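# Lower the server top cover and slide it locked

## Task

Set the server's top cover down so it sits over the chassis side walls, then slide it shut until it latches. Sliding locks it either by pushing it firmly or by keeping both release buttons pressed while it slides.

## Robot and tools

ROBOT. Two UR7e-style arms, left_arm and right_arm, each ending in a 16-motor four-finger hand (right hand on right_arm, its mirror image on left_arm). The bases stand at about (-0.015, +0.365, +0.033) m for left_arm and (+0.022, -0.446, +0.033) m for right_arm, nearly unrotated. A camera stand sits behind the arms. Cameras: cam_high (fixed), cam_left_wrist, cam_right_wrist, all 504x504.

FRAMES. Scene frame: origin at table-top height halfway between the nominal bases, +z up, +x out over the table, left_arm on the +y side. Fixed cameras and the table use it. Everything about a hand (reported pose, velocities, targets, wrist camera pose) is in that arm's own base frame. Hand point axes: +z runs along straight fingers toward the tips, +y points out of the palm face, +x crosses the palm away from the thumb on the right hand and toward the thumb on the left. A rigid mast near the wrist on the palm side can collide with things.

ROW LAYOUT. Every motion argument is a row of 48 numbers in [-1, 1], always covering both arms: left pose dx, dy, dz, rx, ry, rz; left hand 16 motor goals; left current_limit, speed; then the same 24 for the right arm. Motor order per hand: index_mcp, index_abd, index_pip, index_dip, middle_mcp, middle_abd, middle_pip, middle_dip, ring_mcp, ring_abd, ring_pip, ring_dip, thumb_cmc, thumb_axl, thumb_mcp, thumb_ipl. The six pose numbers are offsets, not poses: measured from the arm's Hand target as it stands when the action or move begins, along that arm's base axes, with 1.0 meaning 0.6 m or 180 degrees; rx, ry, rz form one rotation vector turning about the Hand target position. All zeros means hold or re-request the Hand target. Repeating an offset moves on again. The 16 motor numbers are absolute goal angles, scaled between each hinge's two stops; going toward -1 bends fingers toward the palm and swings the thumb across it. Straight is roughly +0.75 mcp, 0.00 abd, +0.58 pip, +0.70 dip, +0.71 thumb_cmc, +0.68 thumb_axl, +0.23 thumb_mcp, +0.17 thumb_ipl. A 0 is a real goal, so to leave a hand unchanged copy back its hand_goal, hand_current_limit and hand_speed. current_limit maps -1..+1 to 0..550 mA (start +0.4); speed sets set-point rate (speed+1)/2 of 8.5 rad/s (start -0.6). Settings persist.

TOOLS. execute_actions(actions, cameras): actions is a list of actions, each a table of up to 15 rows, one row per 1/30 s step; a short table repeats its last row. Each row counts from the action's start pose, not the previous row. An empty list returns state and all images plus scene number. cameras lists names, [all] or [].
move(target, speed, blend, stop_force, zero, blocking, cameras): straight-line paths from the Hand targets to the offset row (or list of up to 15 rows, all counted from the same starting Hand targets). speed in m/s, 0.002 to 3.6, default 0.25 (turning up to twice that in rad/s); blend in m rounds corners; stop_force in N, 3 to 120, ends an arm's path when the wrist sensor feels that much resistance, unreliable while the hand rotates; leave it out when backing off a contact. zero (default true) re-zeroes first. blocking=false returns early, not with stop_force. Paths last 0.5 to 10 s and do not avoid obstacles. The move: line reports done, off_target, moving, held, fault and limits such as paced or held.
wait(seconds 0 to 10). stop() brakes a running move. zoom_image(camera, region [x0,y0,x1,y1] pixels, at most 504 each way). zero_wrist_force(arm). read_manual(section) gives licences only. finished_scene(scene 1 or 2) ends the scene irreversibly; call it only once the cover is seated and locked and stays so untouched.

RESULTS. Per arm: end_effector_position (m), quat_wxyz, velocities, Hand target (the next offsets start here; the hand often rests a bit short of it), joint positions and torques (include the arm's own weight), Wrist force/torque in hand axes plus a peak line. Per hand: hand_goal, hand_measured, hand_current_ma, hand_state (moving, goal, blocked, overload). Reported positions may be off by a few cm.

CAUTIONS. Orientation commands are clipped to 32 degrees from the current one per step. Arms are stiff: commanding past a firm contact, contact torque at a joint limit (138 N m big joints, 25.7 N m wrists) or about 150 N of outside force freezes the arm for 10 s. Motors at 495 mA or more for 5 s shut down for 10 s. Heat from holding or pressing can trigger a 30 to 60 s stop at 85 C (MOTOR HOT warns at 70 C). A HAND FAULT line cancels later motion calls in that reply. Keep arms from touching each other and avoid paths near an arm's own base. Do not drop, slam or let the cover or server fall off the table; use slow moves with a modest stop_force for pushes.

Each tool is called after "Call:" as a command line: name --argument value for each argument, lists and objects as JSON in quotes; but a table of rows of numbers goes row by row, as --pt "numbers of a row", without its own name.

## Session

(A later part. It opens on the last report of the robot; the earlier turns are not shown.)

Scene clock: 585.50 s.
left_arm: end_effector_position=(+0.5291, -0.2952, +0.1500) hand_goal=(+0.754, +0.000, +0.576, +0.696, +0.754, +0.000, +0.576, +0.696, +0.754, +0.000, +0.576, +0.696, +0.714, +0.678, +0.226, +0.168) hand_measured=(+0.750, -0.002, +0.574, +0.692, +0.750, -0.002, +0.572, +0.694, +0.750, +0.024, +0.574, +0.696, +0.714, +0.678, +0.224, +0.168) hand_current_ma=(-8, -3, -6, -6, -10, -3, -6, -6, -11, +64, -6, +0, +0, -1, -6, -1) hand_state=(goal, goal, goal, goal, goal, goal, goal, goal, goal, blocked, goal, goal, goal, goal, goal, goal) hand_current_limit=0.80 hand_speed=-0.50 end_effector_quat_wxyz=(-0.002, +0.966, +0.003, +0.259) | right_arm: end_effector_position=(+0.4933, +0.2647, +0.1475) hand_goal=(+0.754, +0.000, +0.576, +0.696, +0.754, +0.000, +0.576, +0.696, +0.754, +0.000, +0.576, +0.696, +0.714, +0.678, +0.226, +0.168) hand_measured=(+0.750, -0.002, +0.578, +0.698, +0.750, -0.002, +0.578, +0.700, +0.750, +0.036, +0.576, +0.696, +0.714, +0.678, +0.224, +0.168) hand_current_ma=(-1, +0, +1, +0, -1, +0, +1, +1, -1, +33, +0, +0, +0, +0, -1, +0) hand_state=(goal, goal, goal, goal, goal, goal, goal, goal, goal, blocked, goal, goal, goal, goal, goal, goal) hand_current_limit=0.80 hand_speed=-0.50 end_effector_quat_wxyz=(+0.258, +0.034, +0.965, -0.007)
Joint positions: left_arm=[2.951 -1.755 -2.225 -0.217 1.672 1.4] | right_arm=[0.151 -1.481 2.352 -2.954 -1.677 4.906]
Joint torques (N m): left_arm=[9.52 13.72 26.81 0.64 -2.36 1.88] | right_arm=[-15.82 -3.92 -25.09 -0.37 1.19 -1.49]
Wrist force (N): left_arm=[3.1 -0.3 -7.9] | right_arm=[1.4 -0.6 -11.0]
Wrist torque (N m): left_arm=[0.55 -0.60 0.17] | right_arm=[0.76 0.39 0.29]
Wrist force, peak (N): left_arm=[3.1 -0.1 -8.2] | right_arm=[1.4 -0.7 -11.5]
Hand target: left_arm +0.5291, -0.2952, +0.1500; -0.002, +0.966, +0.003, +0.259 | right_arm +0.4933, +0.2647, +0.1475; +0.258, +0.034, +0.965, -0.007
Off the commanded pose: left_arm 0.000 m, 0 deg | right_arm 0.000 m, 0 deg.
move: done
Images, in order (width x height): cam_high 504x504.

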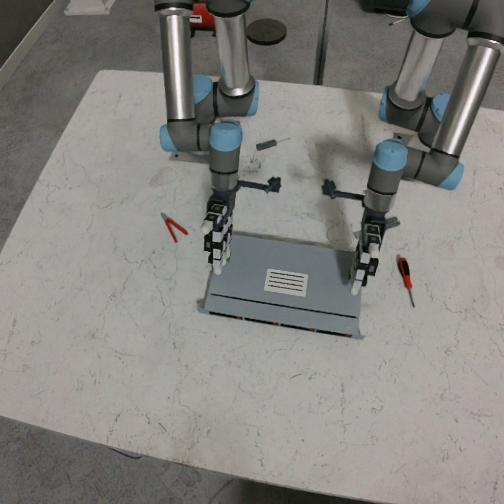

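Call:
move --target '[0.0117,0.0002,0,0,0,0,0.754,0,0.576,0.696,0.754,0,0.576,0.696,0.754,0,0.576,0.696,0.714,0.678,0.226,0.168,0.8,-0.5,0.0117,-0.0007,0,0,0,0,0.754,0,0.576,0.696,0.754,0,0.576,0.696,0.754,0,0.576,0.696,0.714,0.678,0.226,0.168,0.8,-0.5]' --speed 0.01 --stop_force 25 --cameras '["cam_high"]'

Call:
zoom_image --camera "cam_high" --region '[190, 230, 380, 350]'

Scene clock: 596.50 s.
left_arm: end_effector_position=(+0.5361, -0.2951, +0.1500) hand_goal=(+0.754, +0.000, +0.576, +0.696, +0.754, +0.000, +0.576, +0.696, +0.754, +0.000, +0.576, +0.696, +0.714, +0.678, +0.226, +0.168) hand_measured=(+0.750, -0.002, +0.574, +0.692, +0.750, -0.002, +0.572, +0.694, +0.750, +0.002, +0.574, +0.696, +0.714, +0.678, +0.224, +0.168) hand_current_ma=(-8, -3, -6, -6, -10, -3, -6, -6, -10, +2, -6, +0, +0, -1, -6, -1) hand_state=(goal, goal, goal, goal, goal, goal, goal, goal, goal, goal, goal, goal, goal, goal, goal, goal) hand_current_limit=0.80 hand_speed=-0.50 end_effector_quat_wxyz=(-0.002, +0.966, +0.003, +0.259) | right_arm: end_effector_position=(+0.5003, +0.2642, +0.1475) hand_goal=(+0.754, +0.000, +0.576, +0.696, +0.754, +0.000, +0.576, +0.696, +0.754, +0.000, +0.576, +0.696, +0.714, +0.678, +0.226, +0.168) hand_measured=(+0.750, -0.002, +0.578, +0.698, +0.750, -0.002, +0.578, +0.700, +0.748, +0.012, +0.576, +0.698, +0.714, +0.678, +0.224, +0.168) hand_current_ma=(-1, +0, +1, +0, -1, +0, +1, +1, -2, +5, +0, +0, +0, +0, -1, +0) hand_state=(goal, goal, goal, goal, goal, goal, goal, goal, goal, goal, goal, goal, goal, goal, goal, goal) hand_current_limit=0.80 hand_speed=-0.50 end_effector_quat_wxyz=(+0.258, +0.034, +0.965, -0.007)
Joint positions: left_arm=[2.954 -1.768 -2.208 -0.22 1.67 1.403] | right_arm=[0.147 -1.467 2.336 -2.952 -1.675 4.903]
Joint torques (N m): left_arm=[9.73 11.5 26.55 0.49 -2.2 1.97] | right_arm=[-15.79 -1.97 -25.57 -0.07 0.84 -1.52]
Wrist force (N): left_arm=[2.5 -0.1 -11.9] | right_arm=[1.7 0.0 -17.7]
Wrist torque (N m): left_arm=[0.85 -0.92 0.13] | right_arm=[1.30 0.88 0.32]
Wrist force, peak (N): left_arm=[2.7 0.2 -12.1] | right_arm=[1.7 -0.1 -18.1]
Hand target: left_arm +0.5361, -0.2951, +0.1500; -0.002, +0.966, +0.003, +0.259 | right_arm +0.5003, +0.2642, +0.1475; +0.258, +0.034, +0.965, -0.007
Off the commanded pose: left_arm 0.000 m, 0 deg | right_arm 0.000 m, 0 deg.
move: done
Images, in order (width x height): cam_high 504x504.

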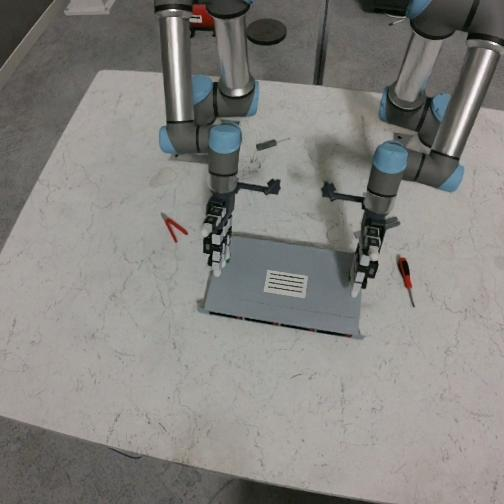

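Scaled by 2.653.

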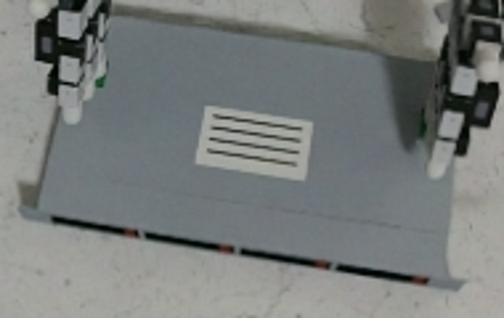

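Call:
move --target '[0.0067,0.0001,0,0,0,0,0.754,0,0.576,0.696,0.754,0,0.576,0.696,0.754,0,0.576,0.696,0.714,0.678,0.226,0.168,0.8,-0.5,0.0067,-0.0004,0,0,0,0,0.754,0,0.576,0.696,0.754,0,0.576,0.696,0.754,0,0.576,0.696,0.714,0.678,0.226,0.168,0.8,-0.5]' --speed 0.01 --stop_force 25 --cameras '["all"]'

Call:
zoom_image --camera "cam_high" --region '[190, 230, 380, 350]'

Call:
zoom_image --camera "cam_left_wrist" --region '[80, 0, 280, 200]'

Call:
zoom_image --camera "cam_right_wrist" --region '[240, 0, 440, 200]'

Scene clock: 605.20 s.
left_arm: end_effector_position=(+0.5401, -0.2950, +0.1500) hand_goal=(+0.754, +0.000, +0.576, +0.696, +0.754, +0.000, +0.576, +0.696, +0.754, +0.000, +0.576, +0.696, +0.714, +0.678, +0.226, +0.168) hand_measured=(+0.750, -0.002, +0.574, +0.692, +0.750, -0.002, +0.572, +0.694, +0.748, -0.016, +0.574, +0.696, +0.714, +0.678, +0.224, +0.168) hand_current_ma=(-8, -3, -6, -6, -10, -3, -6, -6, -18, -41, -4, +0, +0, -1, -6, -1) hand_state=(goal, goal, goal, goal, goal, goal, goal, goal, goal, goal, goal, goal, goal, goal, goal, goal) hand_current_limit=0.80 hand_speed=-0.50 end_effector_quat_wxyz=(-0.002, +0.966, +0.003, +0.259) | right_arm: end_effector_position=(+0.5044, +0.2640, +0.1475) hand_goal=(+0.754, +0.000, +0.576, +0.696, +0.754, +0.000, +0.576, +0.696, +0.754, +0.000, +0.576, +0.696, +0.714, +0.678, +0.226, +0.168) hand_measured=(+0.750, -0.002, +0.578, +0.698, +0.750, -0.002, +0.578, +0.700, +0.744, -0.018, +0.576, +0.700, +0.714, +0.678, +0.224, +0.168) hand_current_ma=(-1, +0, +1, +0, -1, +0, +1, +1, -5, -11, +0, +1, +0, +0, -1, +0) hand_state=(goal, goal, goal, goal, goal, goal, goal, goal, goal, goal, goal, goal, goal, goal, goal, goal) hand_current_limit=0.80 hand_speed=-0.50 end_effector_quat_wxyz=(+0.258, +0.034, +0.965, -0.007)
Joint positions: left_arm=[2.956 -1.775 -2.199 -0.222 1.669 1.405] | right_arm=[0.145 -1.46 2.327 -2.951 -1.674 4.901]
Joint torques (N m): left_arm=[10.61 11.94 26.65 0.65 -1.93 1.88] | right_arm=[-16.38 2.61 -22.84 0.54 0.72 -1.48]
Wrist force (N): left_arm=[2.1 0.5 -14.7] | right_arm=[1.3 -0.2 -30.2]
Wrist torque (N m): left_arm=[1.06 -1.23 0.05] | right_arm=[2.20 1.90 0.27]
Wrist force, peak (N): left_arm=[2.3 0.4 -16.4] | right_arm=[1.6 -0.2 -30.5]
Hand target: left_arm +0.5401, -0.2950, +0.1500; -0.002, +0.966, +0.003, +0.259 | right_arm +0.5044, +0.2640, +0.1475; +0.258, +0.034, +0.965, -0.007
Off the commanded pose: left_arm 0.000 m, 0 deg | right_arm 0.000 m, 0 deg.
move: done
camera_calibration:
cam_left_wrist: T_world_to_cam=[[-0.703703, 0.589147, -0.397124, 0.571805], [0.00379548, 0.56205, 0.827095, -0.00780411], [0.710484, 0.580522, -0.397752, -0.0330586], [0, 0, 0, 1]] pos_world=[0.425898, -0.3133, 0.220383]
cam_right_wrist: T_world_to_cam=[[0.751984, 0.550778, 0.362166, -0.535607], [-0.0557891, -0.494269, 0.867517, -0.0237701], [0.656817, -0.672564, -0.340955, 0.0163719], [0, 0, 0, 1]] pos_world=[0.390689, 0.294263, 0.220182]

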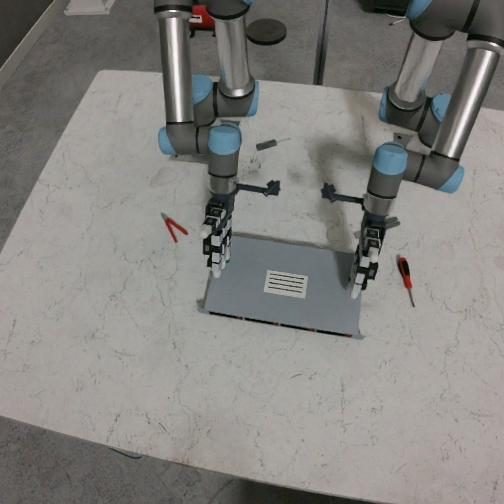

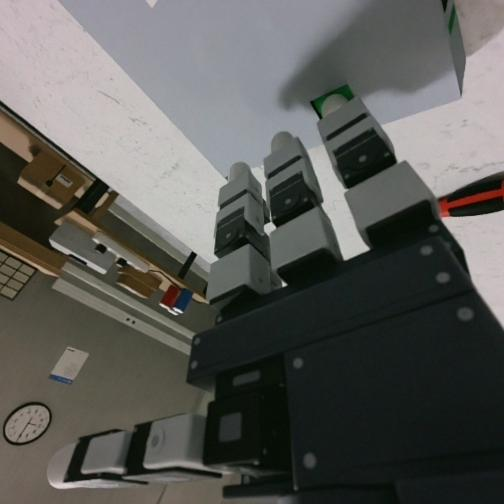

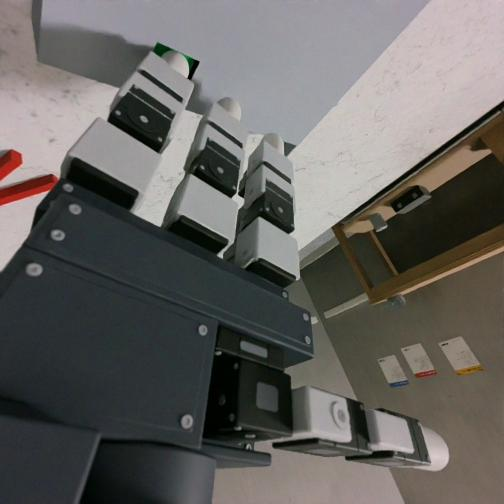

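Scaled by 2.653.

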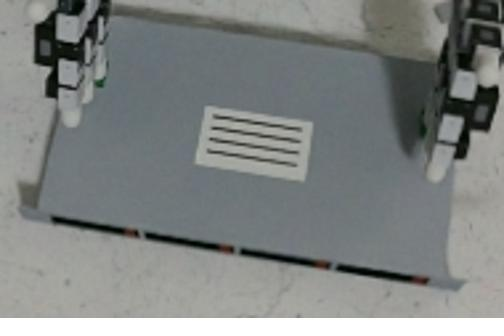

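Scaled by 2.520.

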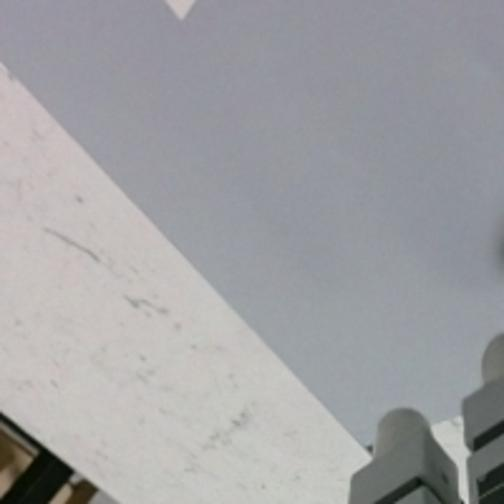

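Scaled by 2.520.

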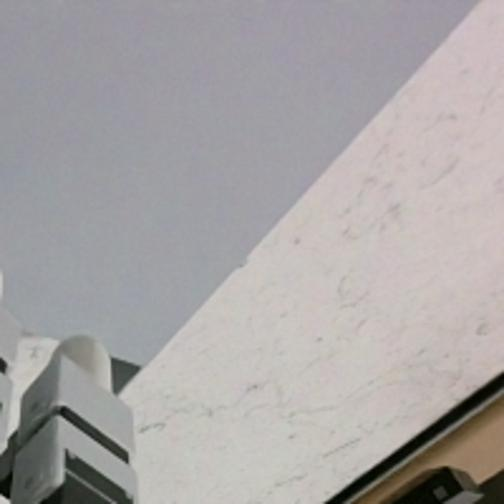

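Call:
move --target '[0,0,0.05,0,0,0,0.754,0,0.576,0.696,0.754,0,0.576,0.696,0.754,0,0.576,0.696,0.714,0.678,0.226,0.168,0.8,-0.5,0,0,0.05,0,0,0,0.754,0,0.576,0.696,0.754,0,0.576,0.696,0.754,0,0.576,0.696,0.714,0.678,0.226,0.168,0.8,-0.5]' --speed 0.04 --cameras '["all"]'

Call:
zoom_image --camera "cam_left_wrist" --region '[240, 0, 440, 180]'

Call:
zoom_image --camera "cam_right_wrist" --region '[60, 0, 260, 180]'

Call:
zoom_image --camera "cam_high" --region '[190, 230, 380, 350]'

Scene clock: 612.90 s.
left_arm: end_effector_position=(+0.5401, -0.2950, +0.1799) hand_goal=(+0.754, +0.000, +0.576, +0.696, +0.754, +0.000, +0.576, +0.696, +0.754, +0.000, +0.576, +0.696, +0.714, +0.678, +0.226, +0.168) hand_measured=(+0.750, -0.002, +0.574, +0.692, +0.750, -0.002, +0.572, +0.694, +0.750, -0.006, +0.574, +0.696, +0.714, +0.678, +0.224, +0.168) hand_current_ma=(-8, -3, -6, -6, -10, -3, -6, -6, -11, -14, -4, +0, +0, -1, -6, -1) hand_state=(goal, goal, goal, goal, goal, goal, goal, goal, goal, goal, goal, goal, goal, goal, goal, goal) hand_current_limit=0.80 hand_speed=-0.50 end_effector_quat_wxyz=(-0.002, +0.966, +0.003, +0.259) | right_arm: end_effector_position=(+0.5044, +0.2640, +0.1774) hand_goal=(+0.754, +0.000, +0.576, +0.696, +0.754, +0.000, +0.576, +0.696, +0.754, +0.000, +0.576, +0.696, +0.714, +0.678, +0.226, +0.168) hand_measured=(+0.750, -0.002, +0.578, +0.698, +0.750, -0.002, +0.578, +0.700, +0.750, -0.008, +0.576, +0.698, +0.714, +0.678, +0.224, +0.168) hand_current_ma=(-1, +0, +1, +0, -1, +0, +1, +1, -1, -2, +0, +0, +0, +0, -1, +0) hand_state=(goal, goal, goal, goal, goal, goal, goal, goal, goal, goal, goal, goal, goal, goal, goal, goal) hand_current_limit=0.80 hand_speed=-0.50 end_effector_quat_wxyz=(+0.258, +0.034, +0.965, -0.007)
Joint positions: left_arm=[2.956 -1.714 -2.168 -0.314 1.669 1.405] | right_arm=[0.145 -1.529 2.293 -2.848 -1.674 4.901]
Joint torques (N m): left_arm=[1.86 34.48 29.72 0.99 -0.57 1.34] | right_arm=[-1.8 -37.22 -29.33 -1.13 -0.53 -1.11]
Wrist force (N): left_arm=[2.0 0.3 -0.1] | right_arm=[2.1 -0.9 -0.8]
Wrist torque (N m): left_arm=[-0.01 -0.12 0.06] | right_arm=[-0.05 -0.08 0.36]
Wrist force, peak (N): left_arm=[2.2 0.5 -15.1] | right_arm=[1.5 0.0 -30.7]
Hand target: left_arm +0.5401, -0.2950, +0.1800; -0.002, +0.966, +0.003, +0.259 | right_arm +0.5044, +0.2640, +0.1775; +0.258, +0.034, +0.965, -0.007
Off the commanded pose: left_arm 0.000 m, 0 deg | right_arm 0.000 m, 0 deg.
move: done
camera_calibration:
cam_left_wrist: T_world_to_cam=[[-0.703681, 0.589165, -0.397136, 0.583678], [0.00385395, 0.562098, 0.827062, -0.0325357], [0.710506, 0.580457, -0.397808, -0.0211817], [0, 0, 0, 1]] pos_world=[0.425898, -0.3133, 0.250283]
cam_right_wrist: T_world_to_cam=[[0.752001, 0.550688, 0.362266, -0.546442], [-0.0558301, -0.494399, 0.86744, -0.0496351], [0.656793, -0.672541, -0.341044, 0.0265914], [0, 0, 0, 1]] pos_world=[0.390689, 0.294263, 0.250082]

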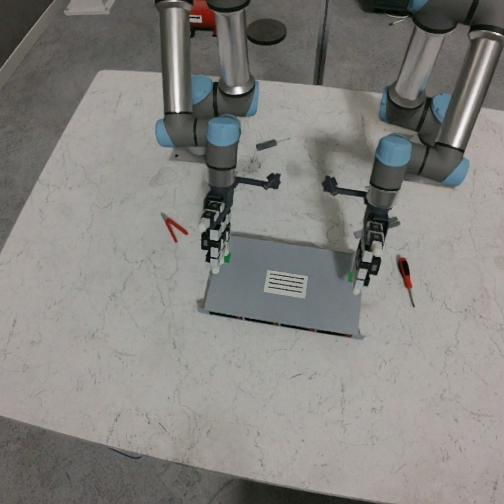

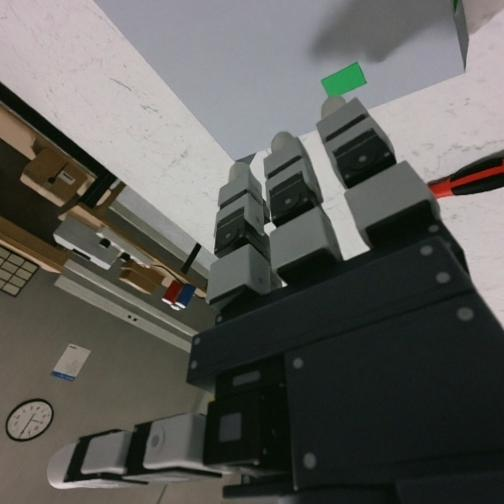

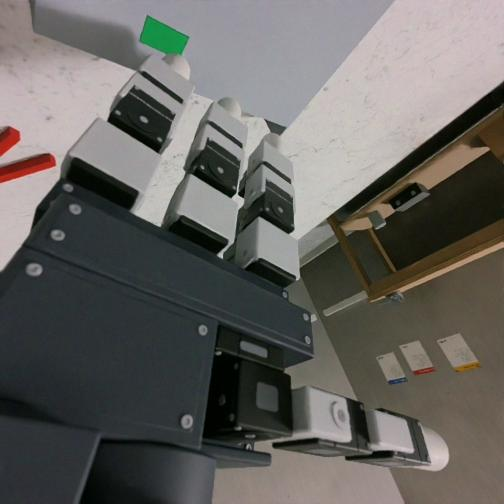

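Scaled by 2.520.

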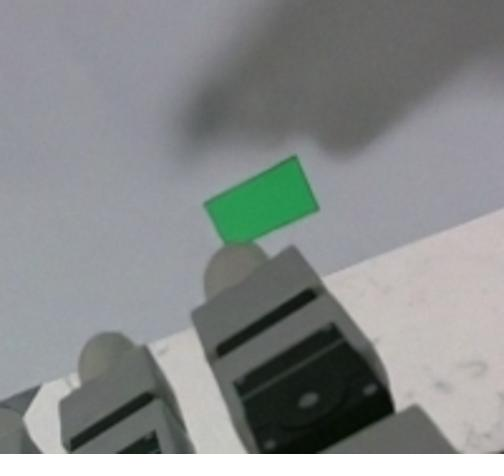

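Scaled by 2.520.

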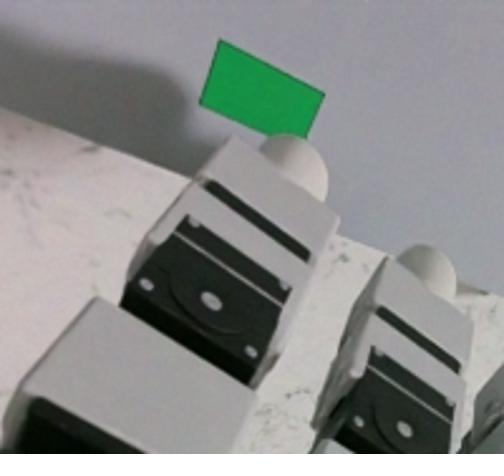

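Scaled by 2.653.

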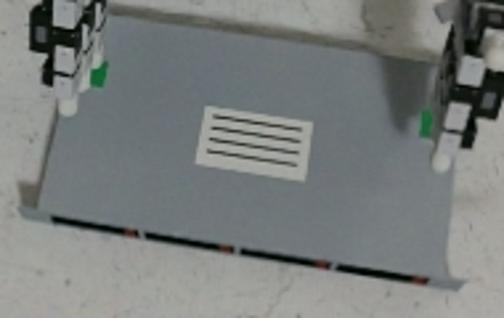

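Call:
move --pt "0.0417 0.0006 0 0 0 0 0.754 0 0.576 0.696 0.754 0 0.576 0.696 0.754 0 0.576 0.696 0.714 0.678 0.226 0.168 0.8 -0.5 0.0417 -0.0027 0.0042 0 0 0 0.754 0 0.576 0.696 0.754 0 0.576 0.696 0.754 0 0.576 0.696 0.714 0.678 0.226 0.168 0.8 -0.5" --pt "0.0417 0.0006 -0.03 0 0 0 0.754 0 0.576 0.696 0.754 0 0.576 0.696 0.754 0 0.576 0.696 0.714 0.678 0.226 0.168 0.8 -0.5 0.0417 -0.0027 -0.0258 0 0 0 0.754 0 0.576 0.696 0.754 0 0.576 0.696 0.754 0 0.576 0.696 0.714 0.678 0.226 0.168 0.8 -0.5" --speed 0.04 --blend 0.004

Call:
move --target '[0,0,-0.025,0,0,0,0.754,0,0.576,0.696,0.754,0,0.576,0.696,0.754,0,0.576,0.696,0.714,0.678,0.226,0.168,0.8,-0.5,0,0,-0.025,0,0,0,0.754,0,0.576,0.696,0.754,0,0.576,0.696,0.754,0,0.576,0.696,0.714,0.678,0.226,0.168,0.8,-0.5]' --speed 0.01 --stop_force 8

Call:
move --target '[-0.01,-0.0001,-0.001,0,0,0,0.754,0,0.576,0.696,0.754,0,0.576,0.696,0.754,0,0.576,0.696,0.714,0.678,0.226,0.168,0.8,-0.5,-0.01,0.0006,-0.001,0,0,0,0.754,0,0.576,0.696,0.754,0,0.576,0.696,0.754,0,0.576,0.696,0.714,0.678,0.226,0.168,0.8,-0.5]' --speed 0.015 --cameras '["cam_high"]'

Call:
zoom_image --camera "cam_high" --region '[190, 230, 380, 350]'

Scene clock: 627.43 s.
left_arm: end_effector_position=(+0.5651, -0.2946, +0.1621) hand_goal=(+0.754, +0.000, +0.576, +0.696, +0.754, +0.000, +0.576, +0.696, +0.754, +0.000, +0.576, +0.696, +0.714, +0.678, +0.226, +0.168) hand_measured=(+0.750, -0.002, +0.574, +0.692, +0.750, -0.002, +0.572, +0.694, +0.750, -0.006, +0.574, +0.696, +0.714, +0.678, +0.224, +0.168) hand_current_ma=(-8, -3, -6, -6, -10, -3, -6, -6, -10, -13, -4, +0, +0, -1, -6, -1) hand_state=(goal, goal, goal, goal, goal, goal, goal, goal, goal, goal, goal, goal, goal, goal, goal, goal) hand_current_limit=0.80 hand_speed=-0.50 end_effector_quat_wxyz=(-0.002, +0.966, +0.003, +0.259) | right_arm: end_effector_position=(+0.5294, +0.2624, +0.1621) hand_goal=(+0.754, +0.000, +0.576, +0.696, +0.754, +0.000, +0.576, +0.696, +0.754, +0.000, +0.576, +0.696, +0.714, +0.678, +0.226, +0.168) hand_measured=(+0.750, -0.002, +0.578, +0.698, +0.750, -0.002, +0.578, +0.700, +0.750, -0.006, +0.576, +0.698, +0.714, +0.678, +0.224, +0.168) hand_current_ma=(-1, +0, +1, +0, -1, +0, +1, +1, -1, -2, +0, +0, +0, +0, -1, +0) hand_state=(goal, goal, goal, goal, goal, goal, goal, goal, goal, goal, goal, goal, goal, goal, goal, goal) hand_current_limit=0.80 hand_speed=-0.50 end_effector_quat_wxyz=(+0.258, +0.034, +0.965, -0.007) end_effector_velocity=(+0.001, -0.001, -0.003) end_effector_angular_velocity=(+0.000, +0.003, -0.002)
Joint positions: left_arm=[2.967 -1.796 -2.127 -0.273 1.664 1.414] | right_arm=[0.132 -1.446 2.255 -2.894 -1.668 4.89]
Joint velocities: left_arm=[within noise] | right_arm=[-0.002 0.006 0 -0.003 0 0]
Joint torques (N m): left_arm=[8.68 21.75 9.05 4.84 -2.34 1.92] | right_arm=[-13.39 -11.09 -11.64 -5.2 1.26 -1.59]
Wrist force (N): left_arm=[2.2 -0.1 -0.1] | right_arm=[2.4 -0.4 -0.7]
Wrist torque (N m): left_arm=[-0.07 -0.16 0.09] | right_arm=[0.01 -0.18 0.37]
Wrist force, peak (N): left_arm=[2.5 0.1 -0.1] | right_arm=[2.7 -1.0 -0.8]
Hand target: left_arm +0.5652, -0.2946, +0.1620; -0.002, +0.966, +0.003, +0.259 | right_arm +0.5294, +0.2624, +0.1620; +0.258, +0.034, +0.965, -0.007
Off the commanded pose: left_arm 0.000 m, 0 deg | right_arm 0.000 m, 0 deg.
move: done

Scene clock: 629.60 s.
left_arm: end_effector_position=(+0.5652, -0.2946, +0.1535) hand_goal=(+0.754, +0.000, +0.576, +0.696, +0.754, +0.000, +0.576, +0.696, +0.754, +0.000, +0.576, +0.696, +0.714, +0.678, +0.226, +0.168) hand_measured=(+0.750, -0.002, +0.574, +0.692, +0.750, -0.002, +0.572, +0.694, +0.750, -0.004, +0.574, +0.696, +0.714, +0.678, +0.224, +0.168) hand_current_ma=(-8, -3, -6, -6, -10, -3, -6, -6, -9, -8, -4, +0, +0, -1, -6, -1) hand_state=(goal, goal, goal, goal, goal, goal, goal, goal, goal, goal, goal, goal, goal, goal, goal, goal) hand_current_limit=0.80 hand_speed=-0.50 end_effector_quat_wxyz=(-0.002, +0.966, +0.003, +0.259) | right_arm: end_effector_position=(+0.5294, +0.2624, +0.1535) hand_goal=(+0.754, +0.000, +0.576, +0.696, +0.754, +0.000, +0.576, +0.696, +0.754, +0.000, +0.576, +0.696, +0.714, +0.678, +0.226, +0.168) hand_measured=(+0.750, -0.002, +0.578, +0.698, +0.750, -0.002, +0.578, +0.700, +0.750, -0.004, +0.576, +0.698, +0.714, +0.678, +0.224, +0.168) hand_current_ma=(-1, +0, +1, +0, -1, +0, +1, +1, -1, -1, +0, +0, +0, +0, -1, +0) hand_state=(goal, goal, goal, goal, goal, goal, goal, goal, goal, goal, goal, goal, goal, goal, goal, goal) hand_current_limit=0.80 hand_speed=-0.50 end_effector_quat_wxyz=(+0.258, +0.034, +0.965, -0.007)
Joint positions: left_arm=[2.967 -1.813 -2.135 -0.247 1.664 1.414] | right_arm=[0.132 -1.426 2.263 -2.922 -1.668 4.89]
Joint torques (N m): left_arm=[8.3 33.59 27.53 0.81 -2.14 2.03] | right_arm=[-14.09 -36.21 -27.73 -0.8 0.96 -1.51]
Wrist force (N): left_arm=[2.5 0.1 -8.6] | right_arm=[2.3 -0.8 -9.7]
Wrist torque (N m): left_arm=[0.64 -0.79 0.10] | right_arm=[0.65 0.44 0.33]
Wrist force, peak (N): left_arm=[2.7 -0.4 -15.3] | right_arm=[1.7 -0.6 -16.5]
Hand target: left_arm +0.5652, -0.2946, +0.1535; -0.002, +0.966, +0.003, +0.259 (not the last commanded pose) | right_arm +0.5294, +0.2624, +0.1535; +0.258, +0.034, +0.965, -0.007 (not the last commanded pose)
Off the commanded pose: left_arm 0.006 m, 0 deg | right_arm 0.007 m, 0 deg.
move: contact (left_arm, right_arm)

Scene clock: 630.43 s.
left_arm: end_effector_position=(+0.5593, -0.2947, +0.1529) hand_goal=(+0.754, +0.000, +0.576, +0.696, +0.754, +0.000, +0.576, +0.696, +0.754, +0.000, +0.576, +0.696, +0.714, +0.678, +0.226, +0.168) hand_measured=(+0.750, -0.002, +0.574, +0.692, +0.750, -0.002, +0.572, +0.694, +0.750, +0.014, +0.574, +0.696, +0.714, +0.678, +0.224, +0.168) hand_current_ma=(-8, -3, -6, -6, -10, -3, -6, -6, -10, +33, -4, +0, +0, -1, -6, -1) hand_state=(goal, goal, goal, goal, goal, goal, goal, goal, goal, goal, goal, goal, goal, goal, goal, goal) hand_current_limit=0.80 hand_speed=-0.50 end_effector_quat_wxyz=(-0.002, +0.966, +0.003, +0.259) end_effector_velocity=(-0.002, +0.000, -0.001) end_effector_angular_velocity=(+0.001, +0.001, -0.001) | right_arm: end_effector_position=(+0.5235, +0.2627, +0.1530) hand_goal=(+0.754, +0.000, +0.576, +0.696, +0.754, +0.000, +0.576, +0.696, +0.754, +0.000, +0.576, +0.696, +0.714, +0.678, +0.226, +0.168) hand_measured=(+0.750, -0.002, +0.578, +0.698, +0.750, -0.002, +0.578, +0.700, +0.750, +0.014, +0.576, +0.696, +0.714, +0.678, +0.224, +0.168) hand_current_ma=(-1, +0, +1, +0, -1, +0, +1, +1, -1, +7, +0, +0, +0, +0, -1, +0) hand_state=(goal, goal, goal, goal, goal, goal, goal, goal, goal, goal, goal, goal, goal, goal, goal, goal) hand_current_limit=0.80 hand_speed=-0.50 end_effector_quat_wxyz=(+0.258, +0.034, +0.965, -0.007)
Joint positions: left_arm=[2.965 -1.804 -2.15 -0.242 1.665 1.412] | right_arm=[0.135 -1.436 2.278 -2.926 -1.669 4.892]
Joint velocities: left_arm=[-0.001 0.002 -0.005 0.002 0.001 0] | right_arm=[within noise]
Joint torques (N m): left_arm=[-6.01 35.58 8.41 4.18 2.32 -1.67] | right_arm=[13.25 -39.49 -9.17 -5.01 -1.45 1.62]
Wrist force (N): left_arm=[3.3 0.0 -0.4] | right_arm=[1.6 -0.9 -1.1]
Wrist torque (N m): left_arm=[-0.02 -0.07 0.29] | right_arm=[-0.04 -0.29 0.13]
Wrist force, peak (N): left_arm=[2.4 0.0 -9.0] | right_arm=[2.3 -0.5 -9.8]
Hand target: left_arm +0.5592, -0.2947, +0.1529; -0.002, +0.966, +0.003, +0.259 | right_arm +0.5234, +0.2627, +0.1529; +0.258, +0.034, +0.965, -0.007
Off the commanded pose: left_arm 0.000 m, 0 deg | right_arm 0.000 m, 0 deg.
move: done
Images, in order (width x height): cam_high 504x504.

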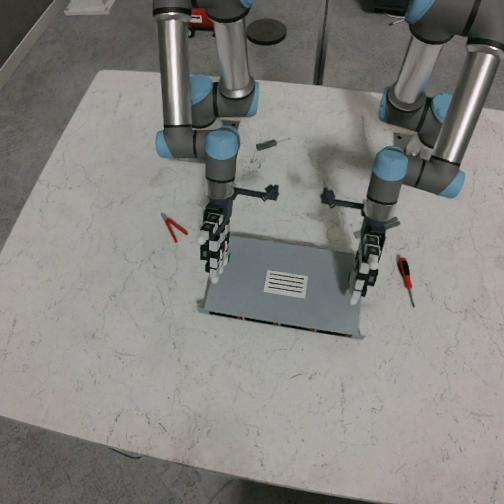

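Scaled by 2.653.

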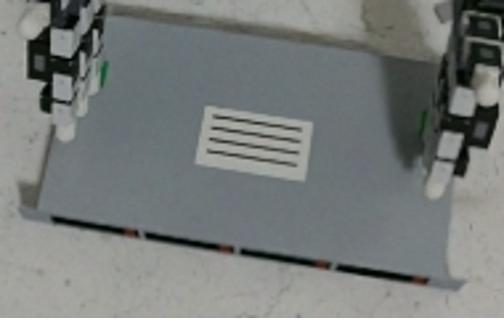

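Call:
move --target '[0,0,0.1,0,0,0,0.754,0,0.576,0.696,0.754,0,0.576,0.696,0.754,0,0.576,0.696,0.714,0.678,0.226,0.168,0.8,-0.5,0,0,0.1,0,0,0,0.754,0,0.576,0.696,0.754,0,0.576,0.696,0.754,0,0.576,0.696,0.714,0.678,0.226,0.168,0.8,-0.5]' --speed 0.1

Call:
finished_scene --scene 2

Scene clock: 634.17 s.
left_arm: end_effector_position=(+0.5591, -0.2947, +0.2128) hand_goal=(+0.754, +0.000, +0.576, +0.696, +0.754, +0.000, +0.576, +0.696, +0.754, +0.000, +0.576, +0.696, +0.714, +0.678, +0.226, +0.168) hand_measured=(+0.750, -0.002, +0.574, +0.692, +0.750, -0.002, +0.572, +0.694, +0.750, +0.000, +0.574, +0.696, +0.714, +0.678, +0.224, +0.168) hand_current_ma=(-8, -3, -6, -6, -10, -3, -6, -6, -10, +1, -4, +0, +0, -1, -6, -1) hand_state=(goal, goal, goal, goal, goal, goal, goal, goal, goal, goal, goal, goal, goal, goal, goal, goal) hand_current_limit=0.80 hand_speed=-0.50 end_effector_quat_wxyz=(-0.002, +0.966, +0.003, +0.259) | right_arm: end_effector_position=(+0.5234, +0.2628, +0.2128) hand_goal=(+0.754, +0.000, +0.576, +0.696, +0.754, +0.000, +0.576, +0.696, +0.754, +0.000, +0.576, +0.696, +0.714, +0.678, +0.226, +0.168) hand_measured=(+0.750, -0.002, +0.578, +0.698, +0.750, -0.002, +0.578, +0.700, +0.750, +0.000, +0.576, +0.696, +0.714, +0.678, +0.224, +0.168) hand_current_ma=(-1, +0, +1, +0, -1, +0, +1, +1, -1, +0, +0, +0, +0, +0, -1, +0) hand_state=(goal, goal, goal, goal, goal, goal, goal, goal, goal, goal, goal, goal, goal, goal, goal, goal) hand_current_limit=0.80 hand_speed=-0.50 end_effector_quat_wxyz=(+0.258, +0.034, +0.965, -0.007)
Joint positions: left_arm=[2.965 -1.694 -2.084 -0.418 1.665 1.412] | right_arm=[0.135 -1.558 2.205 -2.732 -1.669 4.892]
Joint torques (N m): left_arm=[5.25 35.12 30.39 1.01 1.99 1.58] | right_arm=[-6.94 -38.12 -31.29 -1.32 -1.5 -1.19]
Wrist force (N): left_arm=[1.9 -0.2 -0.4] | right_arm=[2.1 -0.6 -0.6]
Wrist torque (N m): left_arm=[-0.04 -0.12 0.19] | right_arm=[-0.01 -0.13 0.21]
Wrist force, peak (N): left_arm=[3.5 0.3 -0.6] | right_arm=[2.8 -0.6 -0.9]
Hand target: left_arm +0.5592, -0.2947, +0.2129; -0.002, +0.966, +0.003, +0.259 | right_arm +0.5234, +0.2627, +0.2129; +0.258, +0.034, +0.965, -0.007
Off the commanded pose: left_arm 0.000 m, 0 deg | right_arm 0.000 m, 0 deg.
move: done

The scene is finished: the task was done.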